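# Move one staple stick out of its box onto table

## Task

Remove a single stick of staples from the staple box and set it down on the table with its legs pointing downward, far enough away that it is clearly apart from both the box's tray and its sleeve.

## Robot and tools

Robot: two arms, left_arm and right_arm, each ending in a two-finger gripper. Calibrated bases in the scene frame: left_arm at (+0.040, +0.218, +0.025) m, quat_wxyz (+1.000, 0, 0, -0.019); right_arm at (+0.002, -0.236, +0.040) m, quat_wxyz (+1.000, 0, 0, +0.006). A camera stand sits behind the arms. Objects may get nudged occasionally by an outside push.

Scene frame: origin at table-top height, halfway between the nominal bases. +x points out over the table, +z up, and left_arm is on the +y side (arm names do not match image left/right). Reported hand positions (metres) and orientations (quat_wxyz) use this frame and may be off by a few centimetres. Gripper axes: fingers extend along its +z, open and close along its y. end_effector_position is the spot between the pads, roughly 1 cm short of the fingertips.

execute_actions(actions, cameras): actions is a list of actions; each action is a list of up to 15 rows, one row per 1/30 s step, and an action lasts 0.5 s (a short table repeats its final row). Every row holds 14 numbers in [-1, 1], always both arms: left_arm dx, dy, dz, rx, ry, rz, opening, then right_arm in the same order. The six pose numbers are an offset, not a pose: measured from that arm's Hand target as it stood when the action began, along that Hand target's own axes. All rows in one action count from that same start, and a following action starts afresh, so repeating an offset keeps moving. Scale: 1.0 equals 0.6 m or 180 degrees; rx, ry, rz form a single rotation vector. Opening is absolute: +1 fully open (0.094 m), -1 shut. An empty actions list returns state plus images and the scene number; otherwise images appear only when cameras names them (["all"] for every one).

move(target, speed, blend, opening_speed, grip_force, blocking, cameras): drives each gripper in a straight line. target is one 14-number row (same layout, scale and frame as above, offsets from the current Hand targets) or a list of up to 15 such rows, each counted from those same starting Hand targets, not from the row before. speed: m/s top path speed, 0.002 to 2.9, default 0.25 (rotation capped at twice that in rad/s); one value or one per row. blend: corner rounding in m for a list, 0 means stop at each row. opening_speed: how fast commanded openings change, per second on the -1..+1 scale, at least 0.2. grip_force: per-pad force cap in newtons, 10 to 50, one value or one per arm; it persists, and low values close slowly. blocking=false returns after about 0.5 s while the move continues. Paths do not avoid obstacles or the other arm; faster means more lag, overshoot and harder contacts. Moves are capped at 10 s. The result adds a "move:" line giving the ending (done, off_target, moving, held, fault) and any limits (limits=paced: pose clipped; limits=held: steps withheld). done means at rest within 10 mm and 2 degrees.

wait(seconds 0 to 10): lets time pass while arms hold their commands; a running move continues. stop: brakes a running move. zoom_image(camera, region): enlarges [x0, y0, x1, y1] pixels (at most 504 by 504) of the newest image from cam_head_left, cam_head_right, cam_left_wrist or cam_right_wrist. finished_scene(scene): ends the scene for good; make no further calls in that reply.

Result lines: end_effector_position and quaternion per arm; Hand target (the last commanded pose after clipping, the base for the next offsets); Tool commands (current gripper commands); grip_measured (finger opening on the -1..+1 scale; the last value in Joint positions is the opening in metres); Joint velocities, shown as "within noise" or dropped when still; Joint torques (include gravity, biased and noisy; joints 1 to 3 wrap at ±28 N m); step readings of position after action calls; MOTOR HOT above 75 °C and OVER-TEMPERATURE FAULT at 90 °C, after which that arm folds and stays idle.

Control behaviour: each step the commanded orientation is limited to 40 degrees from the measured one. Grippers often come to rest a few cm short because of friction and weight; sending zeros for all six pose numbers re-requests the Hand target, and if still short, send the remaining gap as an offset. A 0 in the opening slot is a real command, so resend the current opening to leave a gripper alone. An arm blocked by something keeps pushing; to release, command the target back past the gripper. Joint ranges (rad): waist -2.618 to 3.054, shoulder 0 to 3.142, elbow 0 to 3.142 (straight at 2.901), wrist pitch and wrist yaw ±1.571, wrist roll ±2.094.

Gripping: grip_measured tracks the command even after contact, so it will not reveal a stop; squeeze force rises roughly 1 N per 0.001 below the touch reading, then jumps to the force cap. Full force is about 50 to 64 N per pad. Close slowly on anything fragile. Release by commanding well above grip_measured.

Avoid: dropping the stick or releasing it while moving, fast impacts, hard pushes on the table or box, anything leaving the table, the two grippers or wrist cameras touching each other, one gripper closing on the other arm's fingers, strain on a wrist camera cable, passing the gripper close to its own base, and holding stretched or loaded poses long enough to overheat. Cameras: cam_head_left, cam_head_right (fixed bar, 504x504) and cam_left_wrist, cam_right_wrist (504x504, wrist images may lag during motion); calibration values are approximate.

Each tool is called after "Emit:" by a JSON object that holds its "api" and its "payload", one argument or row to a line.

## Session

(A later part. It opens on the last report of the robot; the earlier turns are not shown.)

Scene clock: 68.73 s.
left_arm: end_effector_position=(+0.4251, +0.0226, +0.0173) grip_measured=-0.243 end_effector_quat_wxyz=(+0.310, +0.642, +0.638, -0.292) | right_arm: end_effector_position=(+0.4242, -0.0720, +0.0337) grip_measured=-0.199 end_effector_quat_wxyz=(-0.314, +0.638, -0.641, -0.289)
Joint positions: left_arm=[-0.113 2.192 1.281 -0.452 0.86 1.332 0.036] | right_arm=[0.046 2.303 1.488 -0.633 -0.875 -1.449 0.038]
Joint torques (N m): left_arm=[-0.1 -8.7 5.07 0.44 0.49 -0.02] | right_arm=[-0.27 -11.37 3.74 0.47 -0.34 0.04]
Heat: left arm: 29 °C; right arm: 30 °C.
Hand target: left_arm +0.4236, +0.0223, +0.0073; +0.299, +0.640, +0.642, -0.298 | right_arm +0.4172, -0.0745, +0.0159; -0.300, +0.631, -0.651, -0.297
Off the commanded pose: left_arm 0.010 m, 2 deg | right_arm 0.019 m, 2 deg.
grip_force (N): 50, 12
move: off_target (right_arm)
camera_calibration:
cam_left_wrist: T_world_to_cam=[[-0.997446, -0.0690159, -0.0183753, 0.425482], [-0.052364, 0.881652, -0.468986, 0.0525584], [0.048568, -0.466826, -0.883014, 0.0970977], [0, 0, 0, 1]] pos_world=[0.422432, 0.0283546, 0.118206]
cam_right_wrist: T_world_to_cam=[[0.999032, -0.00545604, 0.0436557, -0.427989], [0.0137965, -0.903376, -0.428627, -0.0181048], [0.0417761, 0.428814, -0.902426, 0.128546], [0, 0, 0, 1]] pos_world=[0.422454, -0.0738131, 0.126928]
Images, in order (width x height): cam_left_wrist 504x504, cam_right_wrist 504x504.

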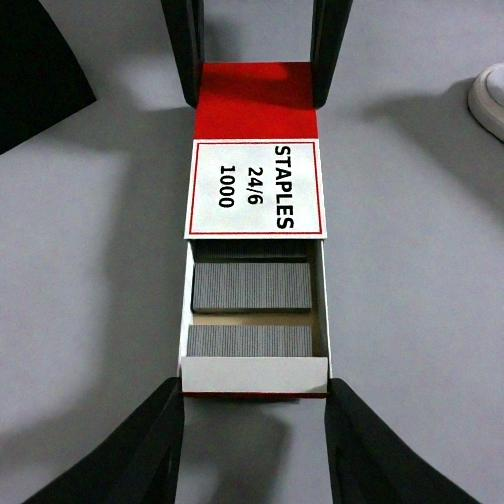

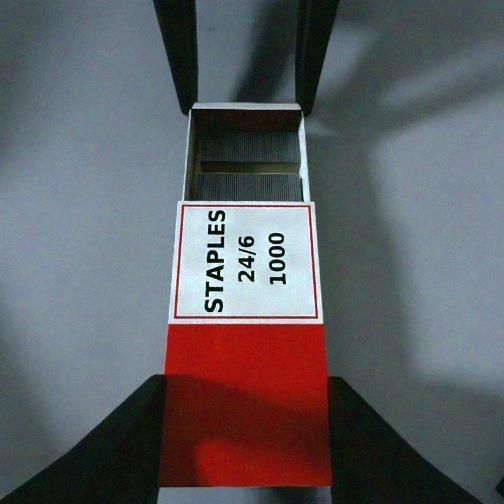

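Emit:
{"api": "move", "payload": {
  "target": [
    [0.0064,0,0.0054,0,0,0,-0.4,0.0064,0,0.0054,0,0,0,-0.45],
    [0.0064,0,0.0054,0,0,0,0.1,0.0064,0,0.0054,0,0,0,0.1],
    [0.0064,0,-0.128,0,0,0,0.1,0.0064,0,-0.128,0,0,0,0.1],
    [-0.1677,0,-0.0923,-0.2168,0.2168,-0.4651,-0.4,0.0064,0,-0.128,0,0,0,0.1]
  ],
  "speed": [0.04,0.1,0.12,0.25],
  "opening_speed": 1,
  "grip_force": 50,
  "cameras": ["cam_right_wrist","cam_left_wrist","cam_head_left"]
}}

Emit:
{"api": "zoom_image", "payload": {
  "camera": "cam_left_wrist",
  "region": [120, 120, 400, 400]
}}

Scene clock: 79.10 s.
left_arm: end_effector_position=(+0.4216, +0.0009, +0.1305) grip_measured=-0.397 end_effector_quat_wxyz=(+0.008, -0.001, +1.000, -0.012) | right_arm: end_effector_position=(+0.4080, -0.1366, +0.0446) grip_measured=+0.098 end_effector_quat_wxyz=(-0.283, +0.626, -0.659, -0.306)
Joint positions: left_arm=[-0.478 2.233 2.11 -1.422 0.012 -0.517 0.028] | right_arm=[-0.105 2.307 1.56 -0.945 -0.853 -1.666 0.052]
Joint torques (N m): left_arm=[-0.31 -9.16 6.78 0.09 -0.15 -0.06] | right_arm=[-0.02 -15.75 7.6 -0.39 -0.53 -0.05]
Heat: left arm: 30 °C; right arm: 30 °C.
Hand target: left_arm +0.4238, +0.0001, +0.1199; +0.000, -0.002, +1.000, +0.000 | right_arm +0.4159, -0.1358, +0.0624; -0.300, +0.631, -0.651, -0.297
Off the commanded pose: left_arm 0.011 m, 2 deg | right_arm 0.020 m, 2 deg.
move: off_target (left_arm, right_arm); target 2's new opening was sent with right_arm's hand 0.022 m and 3 deg from that target; target 4's new opening was sent with left_arm's hand 0.011 m and 2 deg from that target
camera_calibration:
cam_left_wrist: T_world_to_cam=[[0.048869, -0.998582, -0.0211084, -0.0173553], [-0.928762, -0.0532065, 0.366837, 0.385792], [-0.36744, 0.00167768, -0.930046, 0.368182], [0, 0, 0, 1]] pos_world=[0.494442, 0.00257824, 0.200536]
cam_right_wrist: T_world_to_cam=[[0.999277, -0.0155393, -0.0346947, -0.410564], [-0.0283899, -0.911996, -0.409216, -0.0563753], [-0.0252825, 0.409905, -0.911778, 0.19198], [0, 0, 0, 1]] pos_world=[0.413521, -0.136487, 0.137729]
Images, in order (width x height): cam_head_left 504x504, cam_left_wrist 504x504, cam_right_wrist 504x504.

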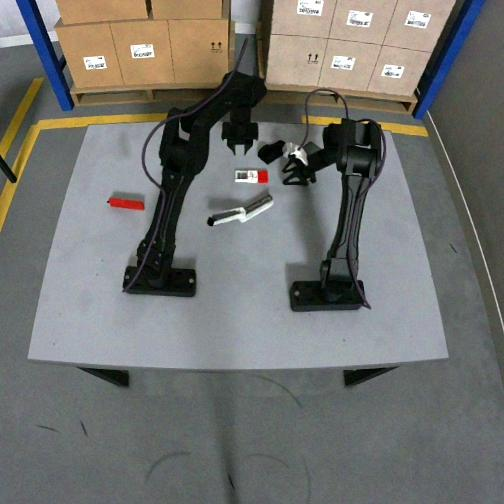

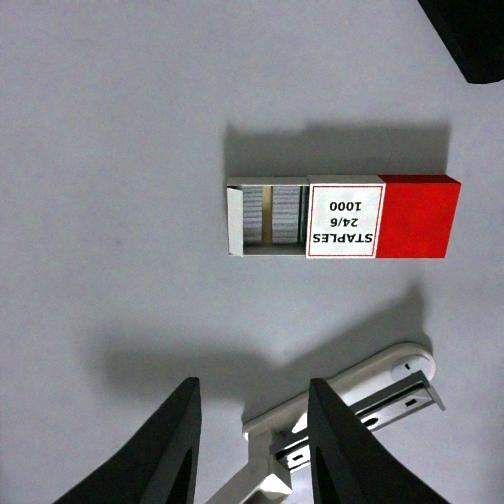

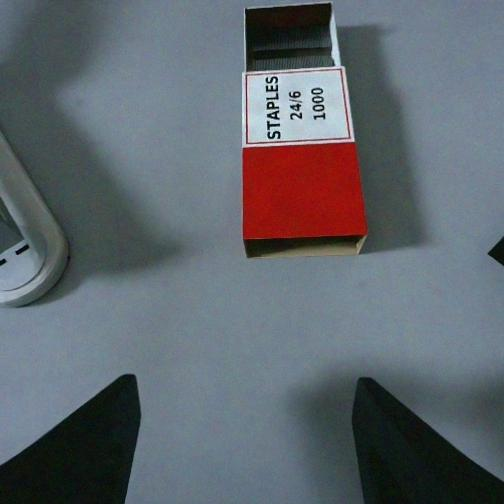

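Scaled by 1.800 from the camera's 504x504 image, which has a finer 720x720 frame.

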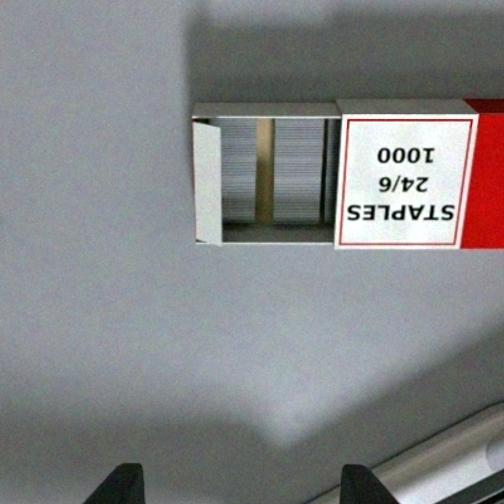

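Emit:
{"api": "move", "payload": {
  "target": [-0.015,-0.024,0.133,0,0,0,-0.95,0,0,-0.1,0,0,0,0.1],
  "speed": 0.12,
  "cameras": ["cam_left_wrist"]
}}

Emit:
{"api": "zoom_image", "payload": {
  "camera": "cam_left_wrist",
  "region": [140, 220, 380, 460]
}}

Scene clock: 85.93 s.
left_arm: end_effector_position=(+0.4334, -0.0140, +0.0564) grip_measured=-0.947 end_effector_quat_wxyz=(+0.007, -0.002, +1.000, -0.012) | right_arm: end_effector_position=(+0.4088, -0.1812, +0.0833) grip_measured=+0.098 end_effector_quat_wxyz=(-0.284, +0.626, -0.658, -0.308)
Joint positions: left_arm=[-0.493 2.322 1.966 -1.19 0.012 -0.534 0.003] | right_arm=[-0.213 2.307 1.718 -1.229 -0.838 -1.832 0.052]
Joint torques (N m): left_arm=[-0.44 -10.14 4.81 0.29 -0.14 -0.07] | right_arm=[-0.2 -15.99 7.75 -0.67 -0.51 -0.07]
Heat: left arm: 30 °C; right arm: 30 °C.
Hand target: left_arm +0.4328, -0.0144, +0.0402; +0.000, -0.002, +1.000, +0.000 | right_arm +0.4150, -0.1816, +0.1010; -0.300, +0.631, -0.651, -0.297
Off the commanded pose: left_arm 0.016 m, 2 deg | right_arm 0.019 m, 2 deg.
move: off_target (left_arm, right_arm)
camera_calibration:
cam_left_wrist: T_world_to_cam=[[0.0503311, -0.998501, -0.0215055, -0.0349759], [-0.928164, -0.0547143, 0.368128, 0.422889], [-0.368752, 0.00143238, -0.929527, 0.304203], [0, 0, 0, 1]] pos_world=[0.506446, -0.0122212, 0.126335]
Images, in order (width x height): cam_left_wrist 504x504.

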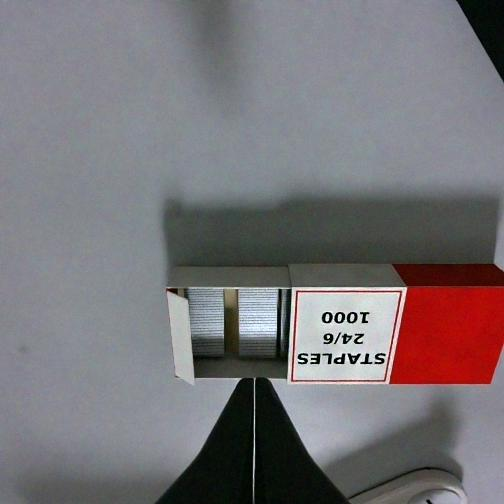

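Scaled by 2.100 from the camera's 504x504 image, which has a finer 720x720 frame.

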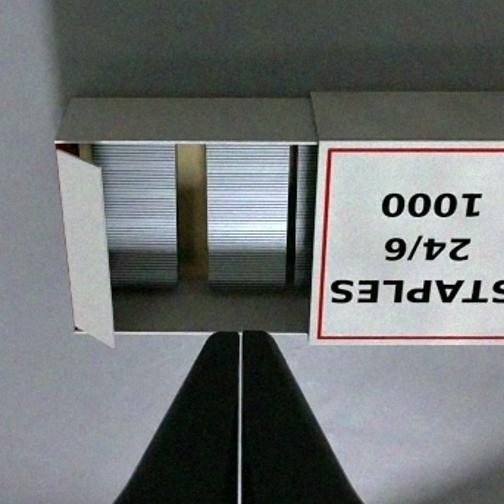

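Emit:
{"api": "move", "payload": {
  "target": [0.0128,0,0.0417,0,0,0,-0.95,0,0,0,0,0,0,0.1],
  "speed": 0.08,
  "cameras": ["cam_left_wrist"]
}}

Emit:
{"api": "zoom_image", "payload": {
  "camera": "cam_left_wrist",
  "region": [140, 260, 380, 500]
}}

Scene clock: 88.23 s.
left_arm: end_effector_position=(+0.4281, -0.0139, +0.0301) grip_measured=-0.947 end_effector_quat_wxyz=(+0.007, -0.003, +1.000, -0.011) | right_arm: end_effector_position=(+0.4086, -0.1812, +0.0833) grip_measured=+0.098 end_effector_quat_wxyz=(-0.284, +0.626, -0.658, -0.308)
Joint positions: left_arm=[-0.499 2.322 1.861 -1.085 0.012 -0.543 0.003] | right_arm=[-0.213 2.307 1.718 -1.23 -0.838 -1.832 0.052]
Joint torques (N m): left_arm=[-0.66 -10.45 4.36 0.31 -0.14 -0.07] | right_arm=[-0.18 -15.99 7.76 -0.65 -0.5 -0.05]
Heat: left arm: 31 °C; right arm: 31 °C.
Hand target: left_arm +0.4251, -0.0144, +0.0152; +0.000, -0.002, +1.000, +0.000 | right_arm +0.4150, -0.1816, +0.1010; -0.300, +0.631, -0.651, -0.297
Off the commanded pose: left_arm 0.015 m, 2 deg | right_arm 0.019 m, 2 deg.
move: off_target (left_arm, right_arm)
camera_calibration:
cam_left_wrist: T_world_to_cam=[[0.0533659, -0.998337, -0.0217984, -0.0364647], [-0.927684, -0.0576438, 0.36889, 0.427355], [-0.369533, 0.000535894, -0.929217, 0.278058], [0, 0, 0, 1]] pos_world=[0.501148, -0.0119187, 0.0999343]
Images, in order (width x height): cam_left_wrist 504x504.

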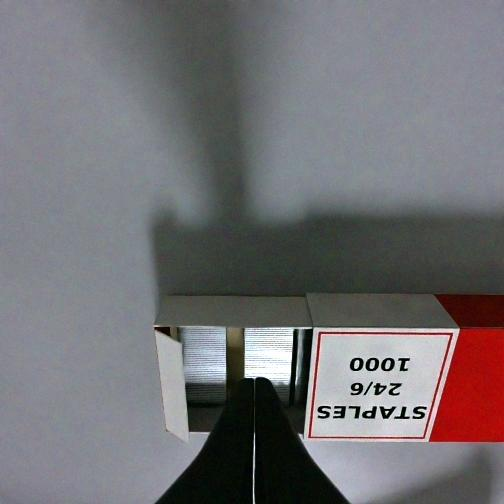

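Scaled by 2.100 from the camera's 504x504 image, which has a finer 720x720 frame.

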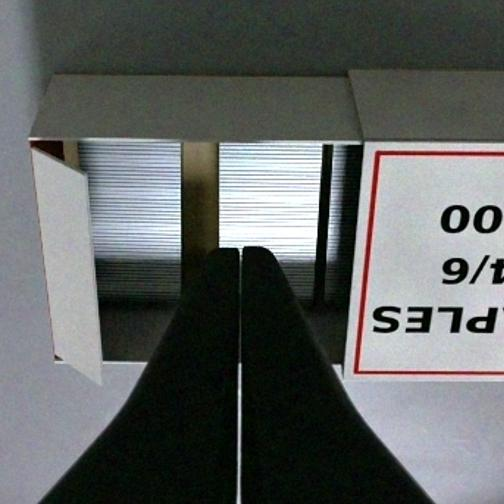

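Emit:
{"api": "move", "payload": {
  "target": [0.002,-0.004,0.0133,0,0,0,-0.95,0,0,0,0,0,0,0.1],
  "speed": 0.05
}}

Emit:
{"api": "move", "payload": {
  "target": [0,0,0.0075,0,0,0,-0.95,0,0,0,0,0,0,0.1],
  "speed": 0.04,
  "cameras": ["cam_left_wrist"]
}}

Emit:
{"api": "zoom_image", "payload": {
  "camera": "cam_left_wrist",
  "region": [140, 260, 380, 500]
}}

Scene clock: 90.77 s.
left_arm: end_effector_position=(+0.4279, -0.0179, +0.0267) grip_measured=-0.947 end_effector_quat_wxyz=(+0.012, -0.002, +1.000, -0.014) | right_arm: end_effector_position=(+0.4086, -0.1812, +0.0833) grip_measured=+0.098 end_effector_quat_wxyz=(-0.284, +0.626, -0.658, -0.308)
Joint positions: left_arm=[-0.507 2.322 1.846 -1.06 0.012 -0.549 0.003] | right_arm=[-0.213 2.307 1.718 -1.23 -0.838 -1.832 0.052]
Joint torques (N m): left_arm=[-0.43 -9.77 4.22 0.28 -0.15 -0.06] | right_arm=[-0.16 -16.01 7.77 -0.65 -0.5 -0.05]
Heat: left arm: 31 °C; right arm: 31 °C.
Hand target: left_arm +0.4240, -0.0167, +0.0073; +0.000, -0.002, +1.000, +0.000 | right_arm +0.4150, -0.1816, +0.1010; -0.300, +0.631, -0.651, -0.297
Off the commanded pose: left_arm 0.020 m, 2 deg | right_arm 0.019 m, 2 deg.
move: off_target (left_arm, right_arm)

Scene clock: 91.57 s.
left_arm: end_effector_position=(+0.4284, -0.0182, +0.0244) grip_measured=-0.947 end_effector_quat_wxyz=(+0.014, -0.002, +1.000, -0.015) | right_arm: end_effector_position=(+0.4086, -0.1812, +0.0833) grip_measured=+0.098 end_effector_quat_wxyz=(-0.284, +0.626, -0.658, -0.308)
Joint positions: left_arm=[-0.507 2.322 1.837 -1.046 0.012 -0.549 0.003] | right_arm=[-0.213 2.307 1.718 -1.23 -0.838 -1.832 0.052]
Joint torques (N m): left_arm=[-0.5 -9.4 4.22 0.33 -0.14 -0.07] | right_arm=[-0.17 -15.99 7.76 -0.65 -0.51 -0.06]
Heat: left arm: 31 °C; right arm: 31 °C.
Hand target: left_arm +0.4240, -0.0167, +0.0027; +0.000, -0.002, +1.000, +0.000 | right_arm +0.4150, -0.1816, +0.1010; -0.300, +0.631, -0.651, -0.297
Off the commanded pose: left_arm 0.022 m, 2 deg | right_arm 0.019 m, 2 deg.
move: off_target (left_arm, right_arm)
camera_calibration:
cam_left_wrist: T_world_to_cam=[[0.0516833, -0.998576, -0.0131943, -0.040486], [-0.932665, -0.0529868, 0.356832, 0.431978], [-0.357023, -0.00613635, -0.934075, 0.267563], [0, 0, 0, 1]] pos_world=[0.500509, -0.0158974, 0.0952466]
Images, in order (width x height): cam_left_wrist 504x504.

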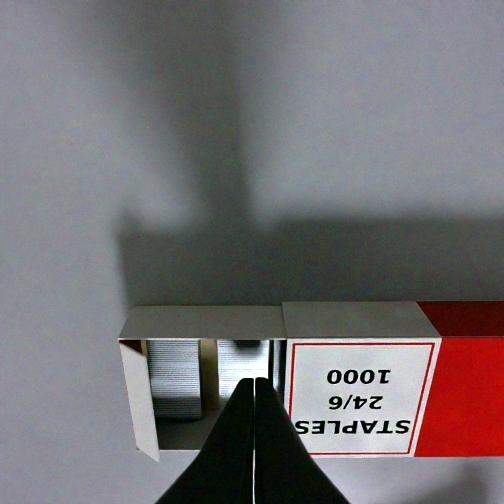

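Scaled by 2.100 from the camera's 504x504 image, which has a finer 720x720 frame.

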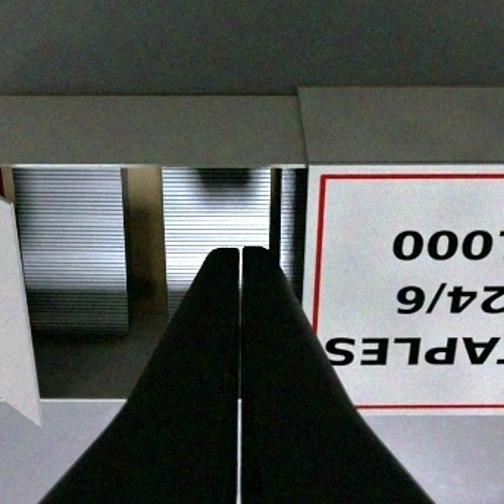

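Emit:
{"api": "move", "payload": {
  "target": [0,0.0045,0.0067,0,0,0,-0.95,0,0,0,0,0,0,0.1],
  "speed": 0.04
}}

Emit:
{"api": "move", "payload": {
  "target": [0,0,0.005,0,0,0,-0.95,0,0,0,0,0,0,0.1],
  "speed": 0.04,
  "cameras": ["cam_left_wrist"]
}}

Emit:
{"api": "zoom_image", "payload": {
  "camera": "cam_left_wrist",
  "region": [140, 260, 380, 500]
}}

Scene clock: 94.83 s.
left_arm: end_effector_position=(+0.4274, -0.0176, +0.0201) grip_measured=-0.947 end_effector_quat_wxyz=(+0.014, -0.002, +1.000, -0.015) | right_arm: end_effector_position=(+0.4086, -0.1812, +0.0833) grip_measured=+0.098 end_effector_quat_wxyz=(-0.284, +0.626, -0.658, -0.308)
Joint positions: left_arm=[-0.507 2.322 1.819 -1.029 0.012 -0.549 0.003] | right_arm=[-0.213 2.307 1.718 -1.23 -0.838 -1.832 0.052]
Joint torques (N m): left_arm=[-0.12 -9.42 4.19 0.33 -0.14 -0.01] | right_arm=[-0.17 -15.99 7.77 -0.65 -0.5 -0.06]
Heat: left arm: 31 °C; right arm: 31 °C.
Hand target: left_arm +0.4240, -0.0140, -0.0013; +0.000, -0.002, +1.000, +0.000 | right_arm +0.4150, -0.1816, +0.1010; -0.300, +0.631, -0.651, -0.297
Off the commanded pose: left_arm 0.022 m, 2 deg | right_arm 0.019 m, 2 deg.
move: off_target (left_arm, right_arm)

Scene clock: 95.57 s.
left_arm: end_effector_position=(+0.4272, -0.0175, +0.0164) grip_measured=-0.947 end_effector_quat_wxyz=(+0.013, -0.002, +1.000, -0.015) | right_arm: end_effector_position=(+0.4086, -0.1812, +0.0833) grip_measured=+0.098 end_effector_quat_wxyz=(-0.284, +0.626, -0.658, -0.308)
Joint positions: left_arm=[-0.507 2.328 1.814 -1.02 0.012 -0.549 0.002] | right_arm=[-0.213 2.307 1.718 -1.23 -0.838 -1.832 0.052]
Joint torques (N m): left_arm=[-0.12 -9.52 4.21 0.33 -0.14 -0.01] | right_arm=[-0.17 -16.01 7.76 -0.65 -0.5 -0.05]
Heat: left arm: 31 °C; right arm: 31 °C.
Hand target: left_arm +0.4240, -0.0140, -0.0044; +0.000, -0.002, +1.000, +0.000 | right_arm +0.4150, -0.1816, +0.1010; -0.300, +0.631, -0.651, -0.297
Off the commanded pose: left_arm 0.021 m, 2 deg | right_arm 0.019 m, 2 deg.
move: off_target (left_arm, right_arm)
camera_calibration:
cam_left_wrist: T_world_to_cam=[[0.051695, -0.998554, -0.0147415, -0.0397137], [-0.931855, -0.0535398, 0.35886, 0.433332], [-0.35913, -0.00481433, -0.933275, 0.260519], [0, 0, 0, 1]] pos_world=[0.499416, -0.0152016, 0.0870446]
Images, in order (width x height): cam_left_wrist 504x504.

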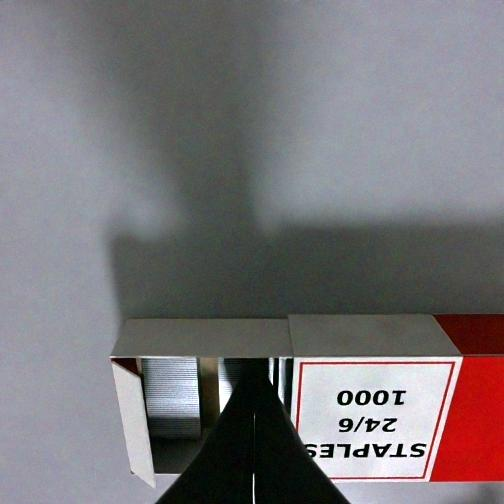

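Scaled by 2.100 from the camera's 504x504 image, which has a finer 720x720 frame.

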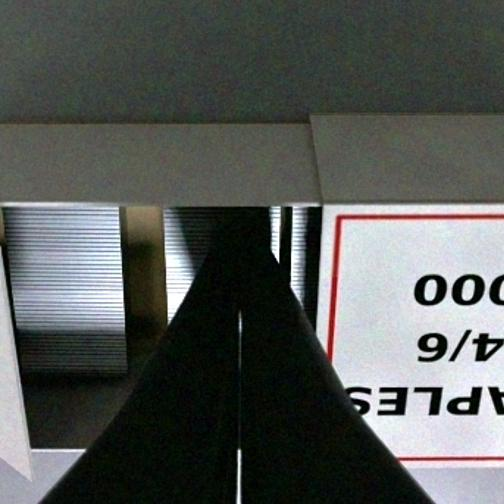

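Emit:
{"api": "move", "payload": {
  "target": [0,0,0.005,0,0,0,-0.95,0,0,0,0,0,0,0.1],
  "speed": 0.04
}}

Emit:
{"api": "move", "payload": {
  "target": [0,0,0.005,0,0,0,-0.95,0,0,0,0,0,0,0.1],
  "speed": 0.04,
  "cameras": ["cam_left_wrist"]
}}

Scene clock: 96.73 s.
left_arm: end_effector_position=(+0.4273, -0.0176, +0.0164) grip_measured=-0.947 end_effector_quat_wxyz=(+0.013, -0.002, +1.000, -0.015) | right_arm: end_effector_position=(+0.4086, -0.1812, +0.0833) grip_measured=+0.098 end_effector_quat_wxyz=(-0.284, +0.626, -0.658, -0.308)
Joint positions: left_arm=[-0.507 2.328 1.814 -1.02 0.012 -0.549 0.002] | right_arm=[-0.213 2.307 1.718 -1.23 -0.838 -1.832 0.052]
Joint torques (N m): left_arm=[-0.12 -9.32 3.73 0.42 -0.14 -0.01] | right_arm=[-0.17 -15.98 7.76 -0.65 -0.51 -0.05]
Heat: left arm: 31 °C; right arm: 31 °C.
Hand target: left_arm +0.4240, -0.0140, -0.0074; +0.000, -0.002, +1.000, +0.000 | right_arm +0.4150, -0.1816, +0.1010; -0.300, +0.631, -0.651, -0.297
Off the commanded pose: left_arm 0.024 m, 2 deg | right_arm 0.019 m, 2 deg.
move: off_target (left_arm, right_arm)

Scene clock: 97.43 s.
left_arm: end_effector_position=(+0.4273, -0.0176, +0.0160) grip_measured=-0.947 end_effector_quat_wxyz=(+0.013, -0.002, +1.000, -0.015) | right_arm: end_effector_position=(+0.4086, -0.1812, +0.0833) grip_measured=+0.098 end_effector_quat_wxyz=(-0.284, +0.626, -0.658, -0.308)
Joint positions: left_arm=[-0.507 2.328 1.812 -1.018 0.012 -0.549 0.002] | right_arm=[-0.213 2.307 1.718 -1.23 -0.838 -1.832 0.052]
Joint torques (N m): left_arm=[-0.12 -9.06 3.38 0.5 -0.14 -0.02] | right_arm=[-0.17 -15.99 7.76 -0.65 -0.5 -0.06]
Heat: left arm: 31 °C; right arm: 31 °C.
Hand target: left_arm +0.4240, -0.0140, -0.0104; +0.000, -0.002, +1.000, +0.000 | right_arm +0.4150, -0.1816, +0.1010; -0.300, +0.631, -0.651, -0.297
Off the commanded pose: left_arm 0.027 m, 2 deg | right_arm 0.019 m, 2 deg.
move: off_target (left_arm, right_arm)
camera_calibration:
cam_left_wrist: T_world_to_cam=[[0.0516769, -0.998562, -0.014262, -0.0397546], [-0.932083, -0.0533538, 0.358293, 0.433697], [-0.358539, -0.00522211, -0.9335, 0.259992], [0, 0, 0, 1]] pos_world=[0.499514, -0.0152003, 0.0867451]
Images, in order (width x height): cam_left_wrist 504x504.

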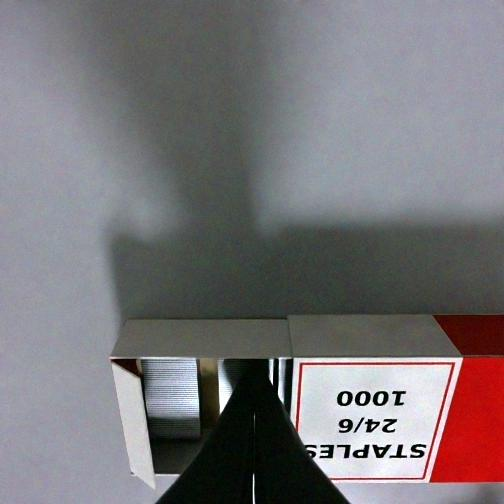

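Emit:
{"api": "move", "payload": {
  "target": [0,0.018,0,0,0,0,-0.95,0,0,0,0,0,0,0.1],
  "speed": 0.03,
  "cameras": ["cam_left_wrist"]
}}

Emit:
{"api": "zoom_image", "payload": {
  "camera": "cam_left_wrist",
  "region": [80, 260, 380, 500]
}}

Scene clock: 98.77 s.
left_arm: end_effector_position=(+0.4269, -0.0169, +0.0149) grip_measured=-0.947 end_effector_quat_wxyz=(+0.013, +0.001, +1.000, -0.020) | right_arm: end_effector_position=(+0.4086, -0.1812, +0.0833) grip_measured=+0.098 end_effector_quat_wxyz=(-0.284, +0.626, -0.658, -0.308)
Joint positions: left_arm=[-0.503 2.321 1.795 -1.002 0.021 -0.538 0.002] | right_arm=[-0.213 2.307 1.718 -1.23 -0.838 -1.832 0.052]
Joint torques (N m): left_arm=[1.1 -10.03 2 0.5 -0.23 0.07] | right_arm=[-0.18 -15.99 7.76 -0.65 -0.51 -0.06]
Heat: left arm: 31 °C; right arm: 31 °C.
Hand target: left_arm +0.4239, -0.0033, -0.0103; +0.000, -0.002, +1.000, +0.000 | right_arm +0.4150, -0.1816, +0.1010; -0.300, +0.631, -0.651, -0.297
Off the commanded pose: left_arm 0.029 m, 3 deg | right_arm 0.019 m, 2 deg.
move: off_target (left_arm, right_arm)
camera_calibration:
cam_left_wrist: T_world_to_cam=[[0.0448477, -0.998985, -0.00427786, -0.0363769], [-0.932559, -0.0434004, 0.3584, 0.434077], [-0.358222, -0.012084, -0.933558, 0.258444], [0, 0, 0, 1]] pos_world=[0.499014, -0.0143779, 0.0855434]
Images, in order (width x height): cam_left_wrist 504x504.

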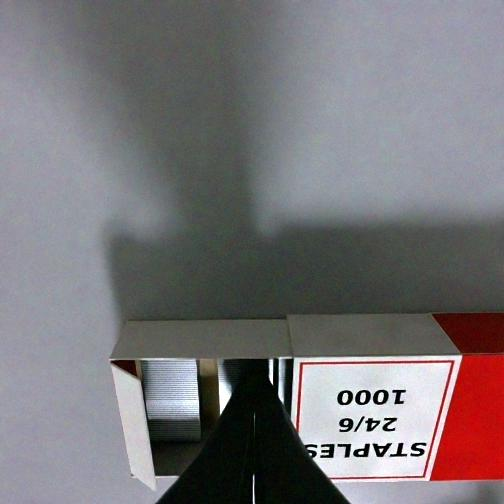

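Scaled by 1.680 from the camera's 504x504 image, which has a finer 720x720 frame.

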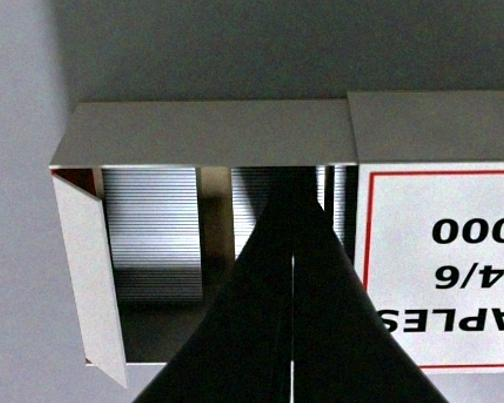

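Emit:
{"api": "move", "payload": {
  "target": [0,0.018,-0.005,0,0,0,-0.95,0,0,0,0,0,0,0.1],
  "speed": 0.04,
  "cameras": ["cam_left_wrist"]
}}

Emit:
{"api": "zoom_image", "payload": {
  "camera": "cam_left_wrist",
  "region": [80, 260, 380, 500]
}}

Scene clock: 100.17 s.
left_arm: end_effector_position=(+0.4269, -0.0161, +0.0150) grip_measured=-0.947 end_effector_quat_wxyz=(+0.013, +0.006, +0.999, -0.036) | right_arm: end_effector_position=(+0.4086, -0.1812, +0.0833) grip_measured=+0.098 end_effector_quat_wxyz=(-0.284, +0.626, -0.658, -0.308)
Joint positions: left_arm=[-0.49 2.305 1.766 -0.974 0.049 -0.517 0.002] | right_arm=[-0.213 2.307 1.718 -1.23 -0.838 -1.832 0.052]
Joint torques (N m): left_arm=[1.69 -10.47 2.03 0.3 -0.54 0.08] | right_arm=[-0.14 -15.98 7.76 -0.65 -0.5 -0.06]
Heat: left arm: 31 °C; right arm: 31 °C.
Hand target: left_arm +0.4238, +0.0075, -0.0073; +0.000, -0.002, +1.000, +0.000 | right_arm +0.4150, -0.1816, +0.1010; -0.300, +0.631, -0.651, -0.297
Off the commanded pose: left_arm 0.033 m, 4 deg | right_arm 0.019 m, 2 deg.
move: off_target (left_arm, right_arm)
camera_calibration:
cam_left_wrist: T_world_to_cam=[[0.035492, -0.998997, 0.0272989, -0.0321347], [-0.932645, -0.023296, 0.360042, 0.434386], [-0.359045, -0.0382388, -0.932536, 0.258601], [0, 0, 0, 1]] pos_world=[0.499118, -0.0120944, 0.0856344]
Images, in order (width x height): cam_left_wrist 504x504.

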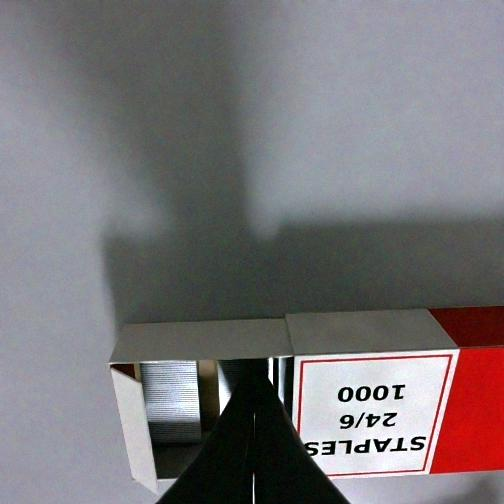

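Scaled by 1.680 from the camera's 504x504 image, which has a finer 720x720 frame.

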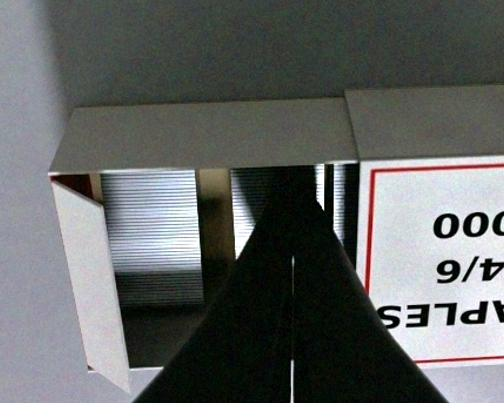

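Emit:
{"api": "move", "payload": {
  "target": [0,0,-0.0117,0,0,0,-0.95,0,0,0,0,0,0,0.1],
  "speed": 0.03,
  "cameras": ["cam_left_wrist"]
}}

Emit:
{"api": "zoom_image", "payload": {
  "camera": "cam_left_wrist",
  "region": [80, 260, 380, 500]
}}

Scene clock: 101.60 s.
left_arm: end_effector_position=(+0.4270, -0.0162, +0.0152) grip_measured=-0.947 end_effector_quat_wxyz=(+0.013, +0.006, +0.999, -0.036) | right_arm: end_effector_position=(+0.4086, -0.1812, +0.0833) grip_measured=+0.098 end_effector_quat_wxyz=(-0.284, +0.626, -0.658, -0.308)
Joint positions: left_arm=[-0.49 2.304 1.766 -0.974 0.049 -0.517 0.002] | right_arm=[-0.213 2.307 1.718 -1.23 -0.838 -1.832 0.052]
Joint torques (N m): left_arm=[1.72 -11.08 2.97 0.1 -0.55 0.09] | right_arm=[-0.17 -15.98 7.77 -0.64 -0.5 -0.06]
Heat: left arm: 31 °C; right arm: 31 °C.
Hand target: left_arm +0.4238, +0.0075, -0.0003; +0.000, -0.002, +1.000, +0.000 | right_arm +0.4150, -0.1816, +0.1010; -0.300, +0.631, -0.651, -0.297
Off the commanded pose: left_arm 0.028 m, 4 deg | right_arm 0.019 m, 2 deg.
move: off_target (left_arm, right_arm)
camera_calibration:
cam_left_wrist: T_world_to_cam=[[0.0346669, -0.999022, 0.0274441, -0.0317422], [-0.932839, -0.0224919, 0.359591, 0.434588], [-0.358622, -0.0380669, -0.932706, 0.258535], [0, 0, 0, 1]] pos_world=[0.499217, -0.0120949, 0.0857349]
Images, in order (width x height): cam_left_wrist 504x504.

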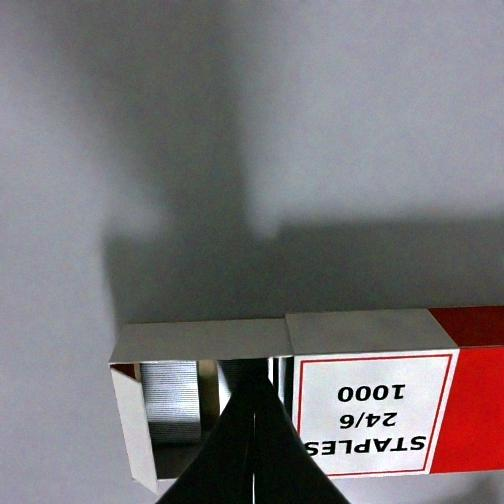

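Scaled by 1.680 from the camera's 504x504 image, which has a finer 720x720 frame.

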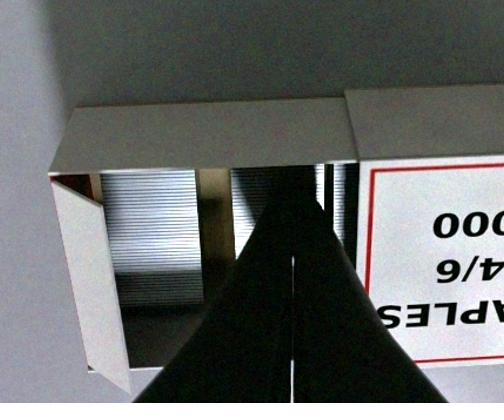

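Emit:
{"api": "move", "payload": {
  "target": [0,0.005,-0.0117,0,0,0,-0.95,0,0,0,0,0,0,0.1],
  "speed": 0.03
}}

Emit:
{"api": "move", "payload": {
  "target": [0,0,-0.01,0,0,0,-0.95,0,0,0,0,0,0,0.1],
  "speed": 0.03,
  "cameras": ["cam_left_wrist"]
}}

Emit:
{"api": "zoom_image", "payload": {
  "camera": "cam_left_wrist",
  "region": [80, 260, 380, 500]
}}

Scene clock: 103.10 s.
left_arm: end_effector_position=(+0.4275, -0.0139, +0.0153) grip_measured=-0.947 end_effector_quat_wxyz=(+0.011, +0.006, +0.999, -0.037) | right_arm: end_effector_position=(+0.4086, -0.1812, +0.0833) grip_measured=+0.098 end_effector_quat_wxyz=(-0.284, +0.626, -0.658, -0.308)
Joint positions: left_arm=[-0.484 2.304 1.766 -0.977 0.053 -0.51 0.002] | right_arm=[-0.213 2.307 1.718 -1.23 -0.838 -1.832 0.052]
Joint torques (N m): left_arm=[1.68 -12.1 3.29 -0.05 -0.59 0.09] | right_arm=[-0.17 -15.99 7.76 -0.64 -0.5 -0.05]
Heat: left arm: 31 °C; right arm: 31 °C.
Hand target: left_arm +0.4238, +0.0105, +0.0067; +0.000, -0.002, +1.000, +0.000 | right_arm +0.4150, -0.1816, +0.1010; -0.300, +0.631, -0.651, -0.297
Off the commanded pose: left_arm 0.026 m, 5 deg | right_arm 0.019 m, 2 deg.
move: off_target (left_arm, right_arm)

Scene clock: 103.80 s.
left_arm: end_effector_position=(+0.4273, -0.0137, +0.0153) grip_measured=-0.947 end_effector_quat_wxyz=(+0.010, +0.006, +0.999, -0.036) | right_arm: end_effector_position=(+0.4086, -0.1812, +0.0833) grip_measured=+0.098 end_effector_quat_wxyz=(-0.284, +0.626, -0.658, -0.308)
Joint positions: left_arm=[-0.484 2.304 1.766 -0.978 0.053 -0.509 0.002] | right_arm=[-0.213 2.307 1.718 -1.23 -0.838 -1.832 0.052]
Joint torques (N m): left_arm=[1.69 -12.64 4.11 -0.21 -0.59 0.08] | right_arm=[-0.16 -15.98 7.77 -0.65 -0.51 -0.06]
Heat: left arm: 31 °C; right arm: 31 °C.
Hand target: left_arm +0.4237, +0.0106, +0.0126; +0.000, -0.002, +1.000, +0.000 | right_arm +0.4150, -0.1816, +0.1010; -0.300, +0.631, -0.651, -0.297
Off the commanded pose: left_arm 0.025 m, 4 deg | right_arm 0.019 m, 2 deg.
move: off_target (left_arm, right_arm)
camera_calibration:
cam_left_wrist: T_world_to_cam=[[0.0339189, -0.999017, 0.0285293, -0.0290764], [-0.931146, -0.0212188, 0.36403, 0.434075], [-0.363067, -0.0389124, -0.93095, 0.260719], [0, 0, 0, 1]] pos_world=[0.499831, -0.0096921, 0.0855297]
Images, in order (width x height): cam_left_wrist 504x504.

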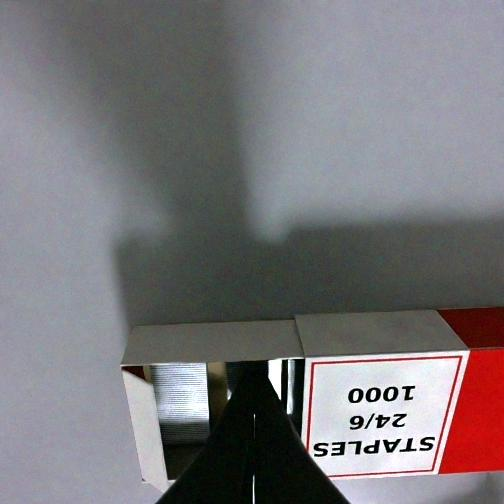

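Scaled by 1.680 from the camera's 504x504 image, which has a finer 720x720 frame.

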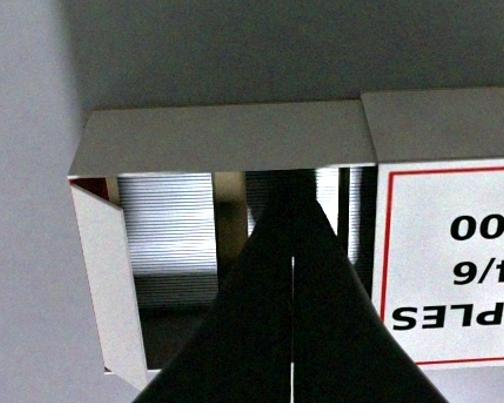

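Emit:
{"api": "move", "payload": {
  "target": [
    [0,-0.0367,-0.0533,0,0,0,-0.95,0,0,0,0,0,0,0.1],
    [0,-0.0467,-0.06,0.1667,0,0,-0.95,0,0,0,0,0,0,0.1]
  ],
  "speed": [0.08,0.12],
  "cameras": ["cam_left_wrist"]
}}

Emit:
{"api": "zoom_image", "payload": {
  "camera": "cam_left_wrist",
  "region": [80, 200, 380, 500]
}}

Scene clock: 129.70 s.
left_arm: end_effector_position=(+0.4187, -0.0159, +0.0283) grip_measured=-0.947 end_effector_quat_wxyz=(-0.024, -0.011, +0.970, -0.243) | right_arm: end_effector_position=(+0.4086, -0.1812, +0.0833) grip_measured=+0.098 end_effector_quat_wxyz=(-0.284, +0.626, -0.658, -0.308)
Joint positions: left_arm=[-0.333 2.187 1.531 -0.764 0.473 -0.43 0.002] | right_arm=[-0.213 2.307 1.718 -1.23 -0.838 -1.832 0.052]
Joint torques (N m): left_arm=[0.42 -15.77 4.1 0.54 0.46 0.11] | right_arm=[-0.17 -15.99 7.76 -0.65 -0.51 -0.06]
Heat: left arm: 34 °C; right arm: 33 °C.
Hand target: left_arm +0.4240, -0.0175, +0.0487; +0.000, -0.002, +0.966, -0.259 | right_arm +0.4150, -0.1816, +0.1010; -0.300, +0.631, -0.651, -0.297
Off the commanded pose: left_arm 0.021 m, 3 deg | right_arm 0.019 m, 2 deg.
move: off_target (left_arm, right_arm)
camera_calibration:
cam_left_wrist: T_world_to_cam=[[0.078601, -0.9002, 0.428324, -0.059722], [-0.903888, 0.11687, 0.411494, 0.410754], [-0.420486, -0.419501, -0.804494, 0.284039], [0, 0, 0, 1]] pos_world=[0.495404, 0.017388, 0.0850651]
Images, in order (width x height): cam_left_wrist 504x504.

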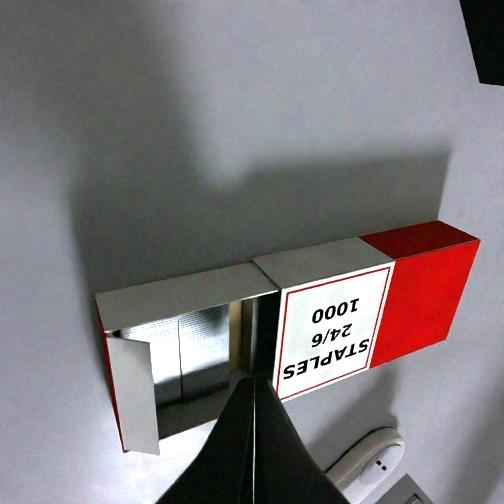

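Scaled by 1.680 from the camera's 504x504 image, which has a finer 720x720 frame.

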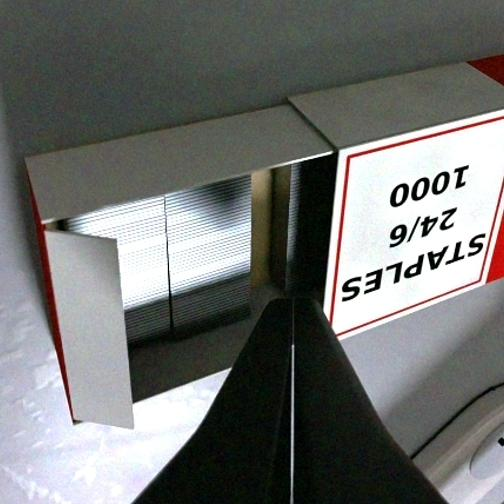

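Emit:
{"api": "move", "payload": {
  "target": [
    [0,-0.0167,-0.0289,0,0,0,-0.95,0,0,0,0,0,0,0.1],
    [-0.005,0.0256,-0.034,-0.1667,0,0,0.1,0,0,0,0,0,0,0.1]
  ],
  "speed": [0.08,0.12],
  "blend": [0.01,0],
  "cameras": ["cam_left_wrist"]
}}

Emit:
{"api": "zoom_image", "payload": {
  "camera": "cam_left_wrist",
  "region": [100, 220, 380, 500]
}}

Scene clock: 137.63 s.
left_arm: end_effector_position=(+0.4257, +0.0068, +0.0694) grip_measured=+0.097 end_effector_quat_wxyz=(+0.008, -0.001, +1.000, -0.012) | right_arm: end_effector_position=(+0.4086, -0.1812, +0.0833) grip_measured=+0.098 end_effector_quat_wxyz=(-0.284, +0.626, -0.658, -0.308)
Joint positions: left_arm=[-0.461 2.237 1.874 -1.183 0.013 -0.502 0.052] | right_arm=[-0.213 2.307 1.718 -1.23 -0.838 -1.832 0.052]
Joint torques (N m): left_arm=[-0.4 -9.21 6.82 0.09 -0.15 -0.07] | right_arm=[-0.17 -15.98 7.76 -0.65 -0.5 -0.06]
Heat: left arm: 34 °C; right arm: 33 °C.
Hand target: left_arm +0.4269, +0.0060, +0.0587; +0.000, -0.002, +1.000, +0.000 | right_arm +0.4150, -0.1816, +0.1010; -0.300, +0.631, -0.651, -0.297
Off the commanded pose: left_arm 0.011 m, 2 deg | right_arm 0.019 m, 2 deg.
move: off_target (left_arm, right_arm); target 2's new opening was sent with left_arm's hand 0.011 m and 2 deg from that target
camera_calibration:
cam_left_wrist: T_world_to_cam=[[0.0500265, -0.998528, -0.0209541, -0.0134492], [-0.928744, -0.0542262, 0.366734, 0.41231], [-0.36733, 0.00111455, -0.93009, 0.312901], [0, 0, 0, 1]] pos_world=[0.498542, 0.00857988, 0.139537]
Images, in order (width x height): cam_left_wrist 504x504.

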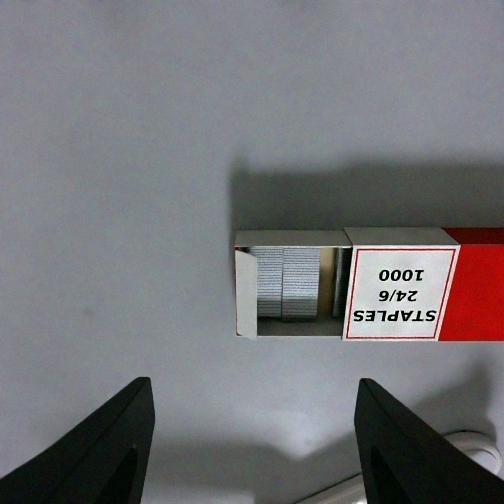

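Scaled by 1.800 from the camera's 504x504 image, which has a finer 720x720 frame.

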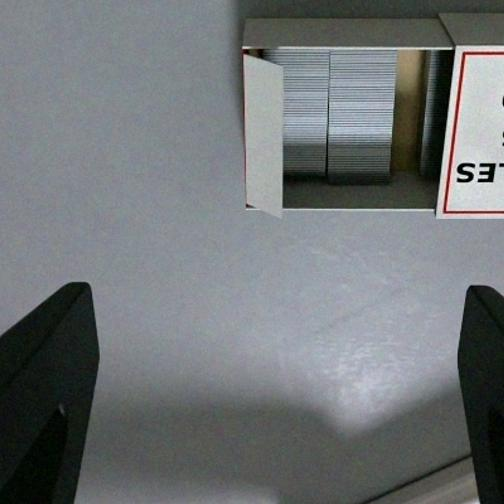

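Emit:
{"api": "execute_actions", "payload": {
  "actions": [],
  "cameras": ["cam_left_wrist"]
}}

Emit:
{"api": "zoom_image", "payload": {
  "camera": "cam_left_wrist",
  "region": [100, 220, 380, 500]
}}

Scene clock: 141.33 s.
left_arm: end_effector_position=(+0.4257, +0.0068, +0.0694) grip_measured=+0.097 end_effector_quat_wxyz=(+0.008, -0.001, +1.000, -0.012) | right_arm: end_effector_position=(+0.4086, -0.1812, +0.0833) grip_measured=+0.098 end_effector_quat_wxyz=(-0.284, +0.626, -0.658, -0.308)
Joint positions: left_arm=[-0.461 2.237 1.874 -1.183 0.013 -0.502 0.052] | right_arm=[-0.213 2.307 1.718 -1.23 -0.838 -1.832 0.052]
Joint velocities: within noise
Joint torques (N m): left_arm=[-0.4 -9.2 6.82 0.09 -0.15 -0.07] | right_arm=[-0.16 -15.99 7.76 -0.65 -0.51 -0.05]
Heat: left arm: 34 °C; right arm: 33 °C.
Hand target: left_arm +0.4269, +0.0060, +0.0587; +0.000, -0.002, +1.000, +0.000 | right_arm +0.4150, -0.1816, +0.1010; -0.300, +0.631, -0.651, -0.297
Tool commands: left_gripper/opening=+0.1 right_gripper/opening=+0.1
Off the commanded pose: left_arm 0.011 m, 2 deg | right_arm 0.019 m, 2 deg.
camera_calibration:
cam_left_wrist: T_world_to_cam=[[0.0500265, -0.998528, -0.0209541, -0.0134492], [-0.928744, -0.0542262, 0.366734, 0.41231], [-0.36733, 0.00111455, -0.93009, 0.312901], [0, 0, 0, 1]] pos_world=[0.498542, 0.00857988, 0.139537]
Images, in order (width x height): cam_left_wrist 504x504.

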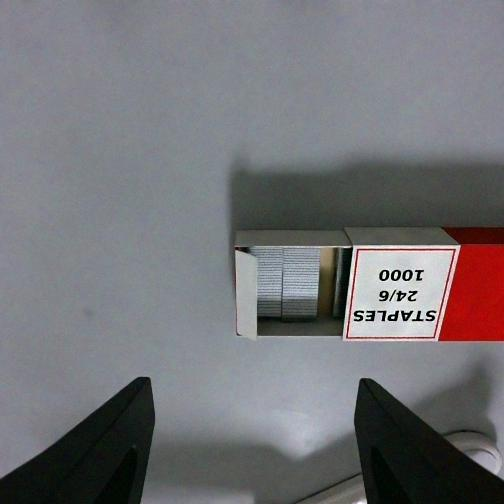

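Scaled by 1.800 from the camera's 504x504 image, which has a finer 720x720 frame.

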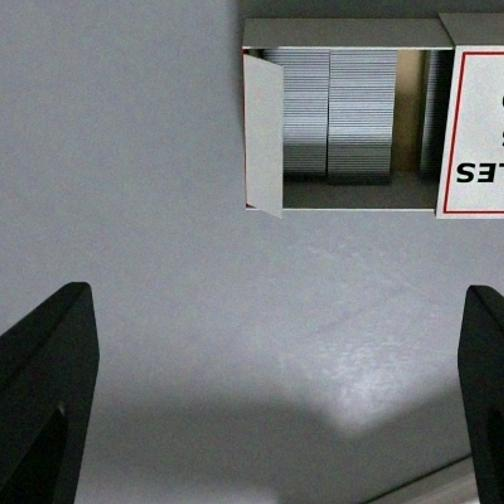

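Emit:
{"api": "move", "payload": {
  "target": [0,0,0.0633,0,0,0,0.1,0,0,0,0,0,0,0.1],
  "speed": 0.15,
  "cameras": ["cam_left_wrist"]
}}

Emit:
{"api": "zoom_image", "payload": {
  "camera": "cam_left_wrist",
  "region": [130, 220, 410, 500]
}}

Scene clock: 146.40 s.
left_arm: end_effector_position=(+0.4278, +0.0056, +0.0356) grip_measured=+0.097 end_effector_quat_wxyz=(+0.007, -0.001, +1.000, -0.011) | right_arm: end_effector_position=(+0.4086, -0.1812, +0.0833) grip_measured=+0.098 end_effector_quat_wxyz=(-0.284, +0.626, -0.658, -0.308)
Joint positions: left_arm=[-0.461 2.277 1.805 -1.076 0.013 -0.502 0.052] | right_arm=[-0.213 2.307 1.718 -1.23 -0.838 -1.832 0.052]
Joint torques (N m): left_arm=[-0.4 -9.88 4.64 0.31 -0.15 -0.07] | right_arm=[-0.18 -15.98 7.75 -0.65 -0.5 -0.06]
Heat: left arm: 34 °C; right arm: 33 °C.
Hand target: left_arm +0.4268, +0.0060, +0.0206; +0.000, -0.002, +1.000, +0.000 | right_arm +0.4150, -0.1816, +0.1010; -0.300, +0.631, -0.651, -0.297
Off the commanded pose: left_arm 0.015 m, 1 deg | right_arm 0.019 m, 2 deg.
move: off_target (left_arm, right_arm)
camera_calibration:
cam_left_wrist: T_world_to_cam=[[0.0499088, -0.998495, -0.022714, -0.0153451], [-0.927657, -0.0547711, 0.369395, 0.426199], [-0.370083, 0.0026348, -0.928995, 0.283229], [0, 0, 0, 1]] pos_world=[0.50095, 0.00727509, 0.105334]
Images, in order (width x height): cam_left_wrist 504x504.

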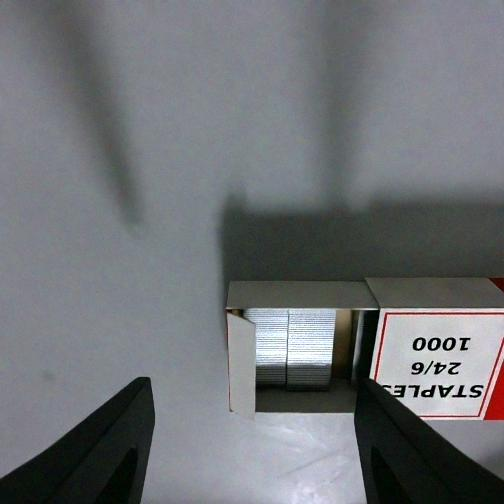

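Scaled by 1.800 from the camera's 504x504 image, which has a finer 720x720 frame.

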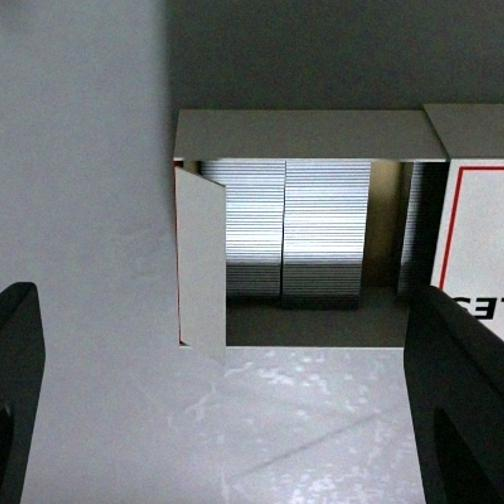

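Emit:
{"api": "move", "payload": {
  "target": [0.002,0.001,0.0217,0,0,0,0.1,0,0,0,0,0,0,0.1],
  "speed": 0.06,
  "cameras": ["cam_left_wrist"]
}}

Emit:
{"api": "zoom_image", "payload": {
  "camera": "cam_left_wrist",
  "region": [130, 220, 410, 500]
}}

Scene clock: 148.60 s.
left_arm: end_effector_position=(+0.4292, +0.0049, +0.0278) grip_measured=+0.097 end_effector_quat_wxyz=(+0.013, -0.001, +1.000, -0.014) | right_arm: end_effector_position=(+0.4086, -0.1812, +0.0833) grip_measured=+0.098 end_effector_quat_wxyz=(-0.284, +0.626, -0.658, -0.308)
Joint positions: left_arm=[-0.461 2.277 1.773 -1.03 0.013 -0.502 0.052] | right_arm=[-0.213 2.307 1.718 -1.23 -0.838 -1.832 0.052]
Joint torques (N m): left_arm=[-0.4 -9.2 4.23 0.32 -0.15 -0.07] | right_arm=[-0.14 -15.97 7.73 -0.64 -0.5 -0.06]
Heat: left arm: 34 °C; right arm: 34 °C.
Hand target: left_arm +0.4256, +0.0066, +0.0076; +0.000, -0.002, +1.000, +0.000 | right_arm +0.4150, -0.1816, +0.1010; -0.300, +0.631, -0.651, -0.297
Off the commanded pose: left_arm 0.021 m, 2 deg | right_arm 0.019 m, 2 deg.
move: off_target (left_arm, right_arm)
camera_calibration:
cam_left_wrist: T_world_to_cam=[[0.0501854, -0.99862, -0.0154709, -0.0166541], [-0.932168, -0.0523955, 0.358214, 0.432468], [-0.358531, -0.00355568, -0.933511, 0.27179], [0, 0, 0, 1]] pos_world=[0.501414, 0.00699463, 0.0985454]
Images, in order (width x height): cam_left_wrist 504x504.

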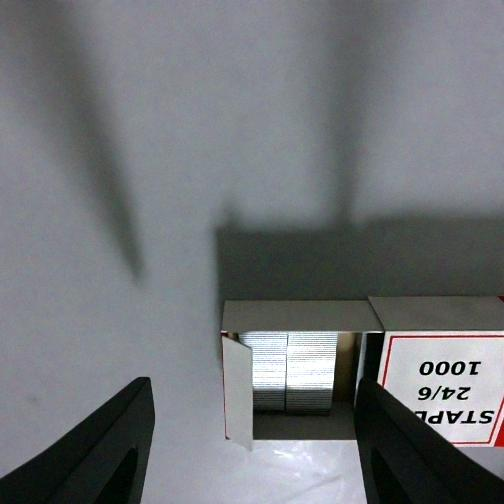

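Scaled by 1.800 from the camera's 504x504 image, which has a finer 720x720 frame.

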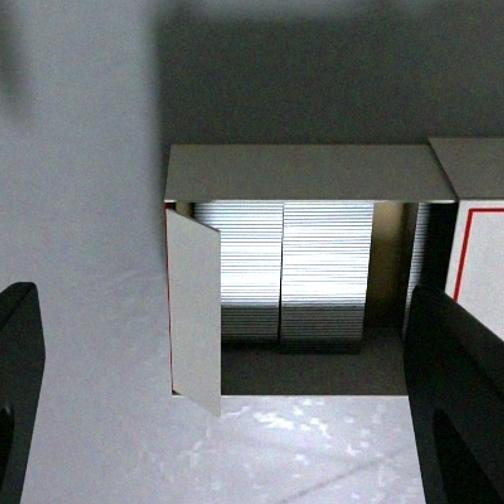

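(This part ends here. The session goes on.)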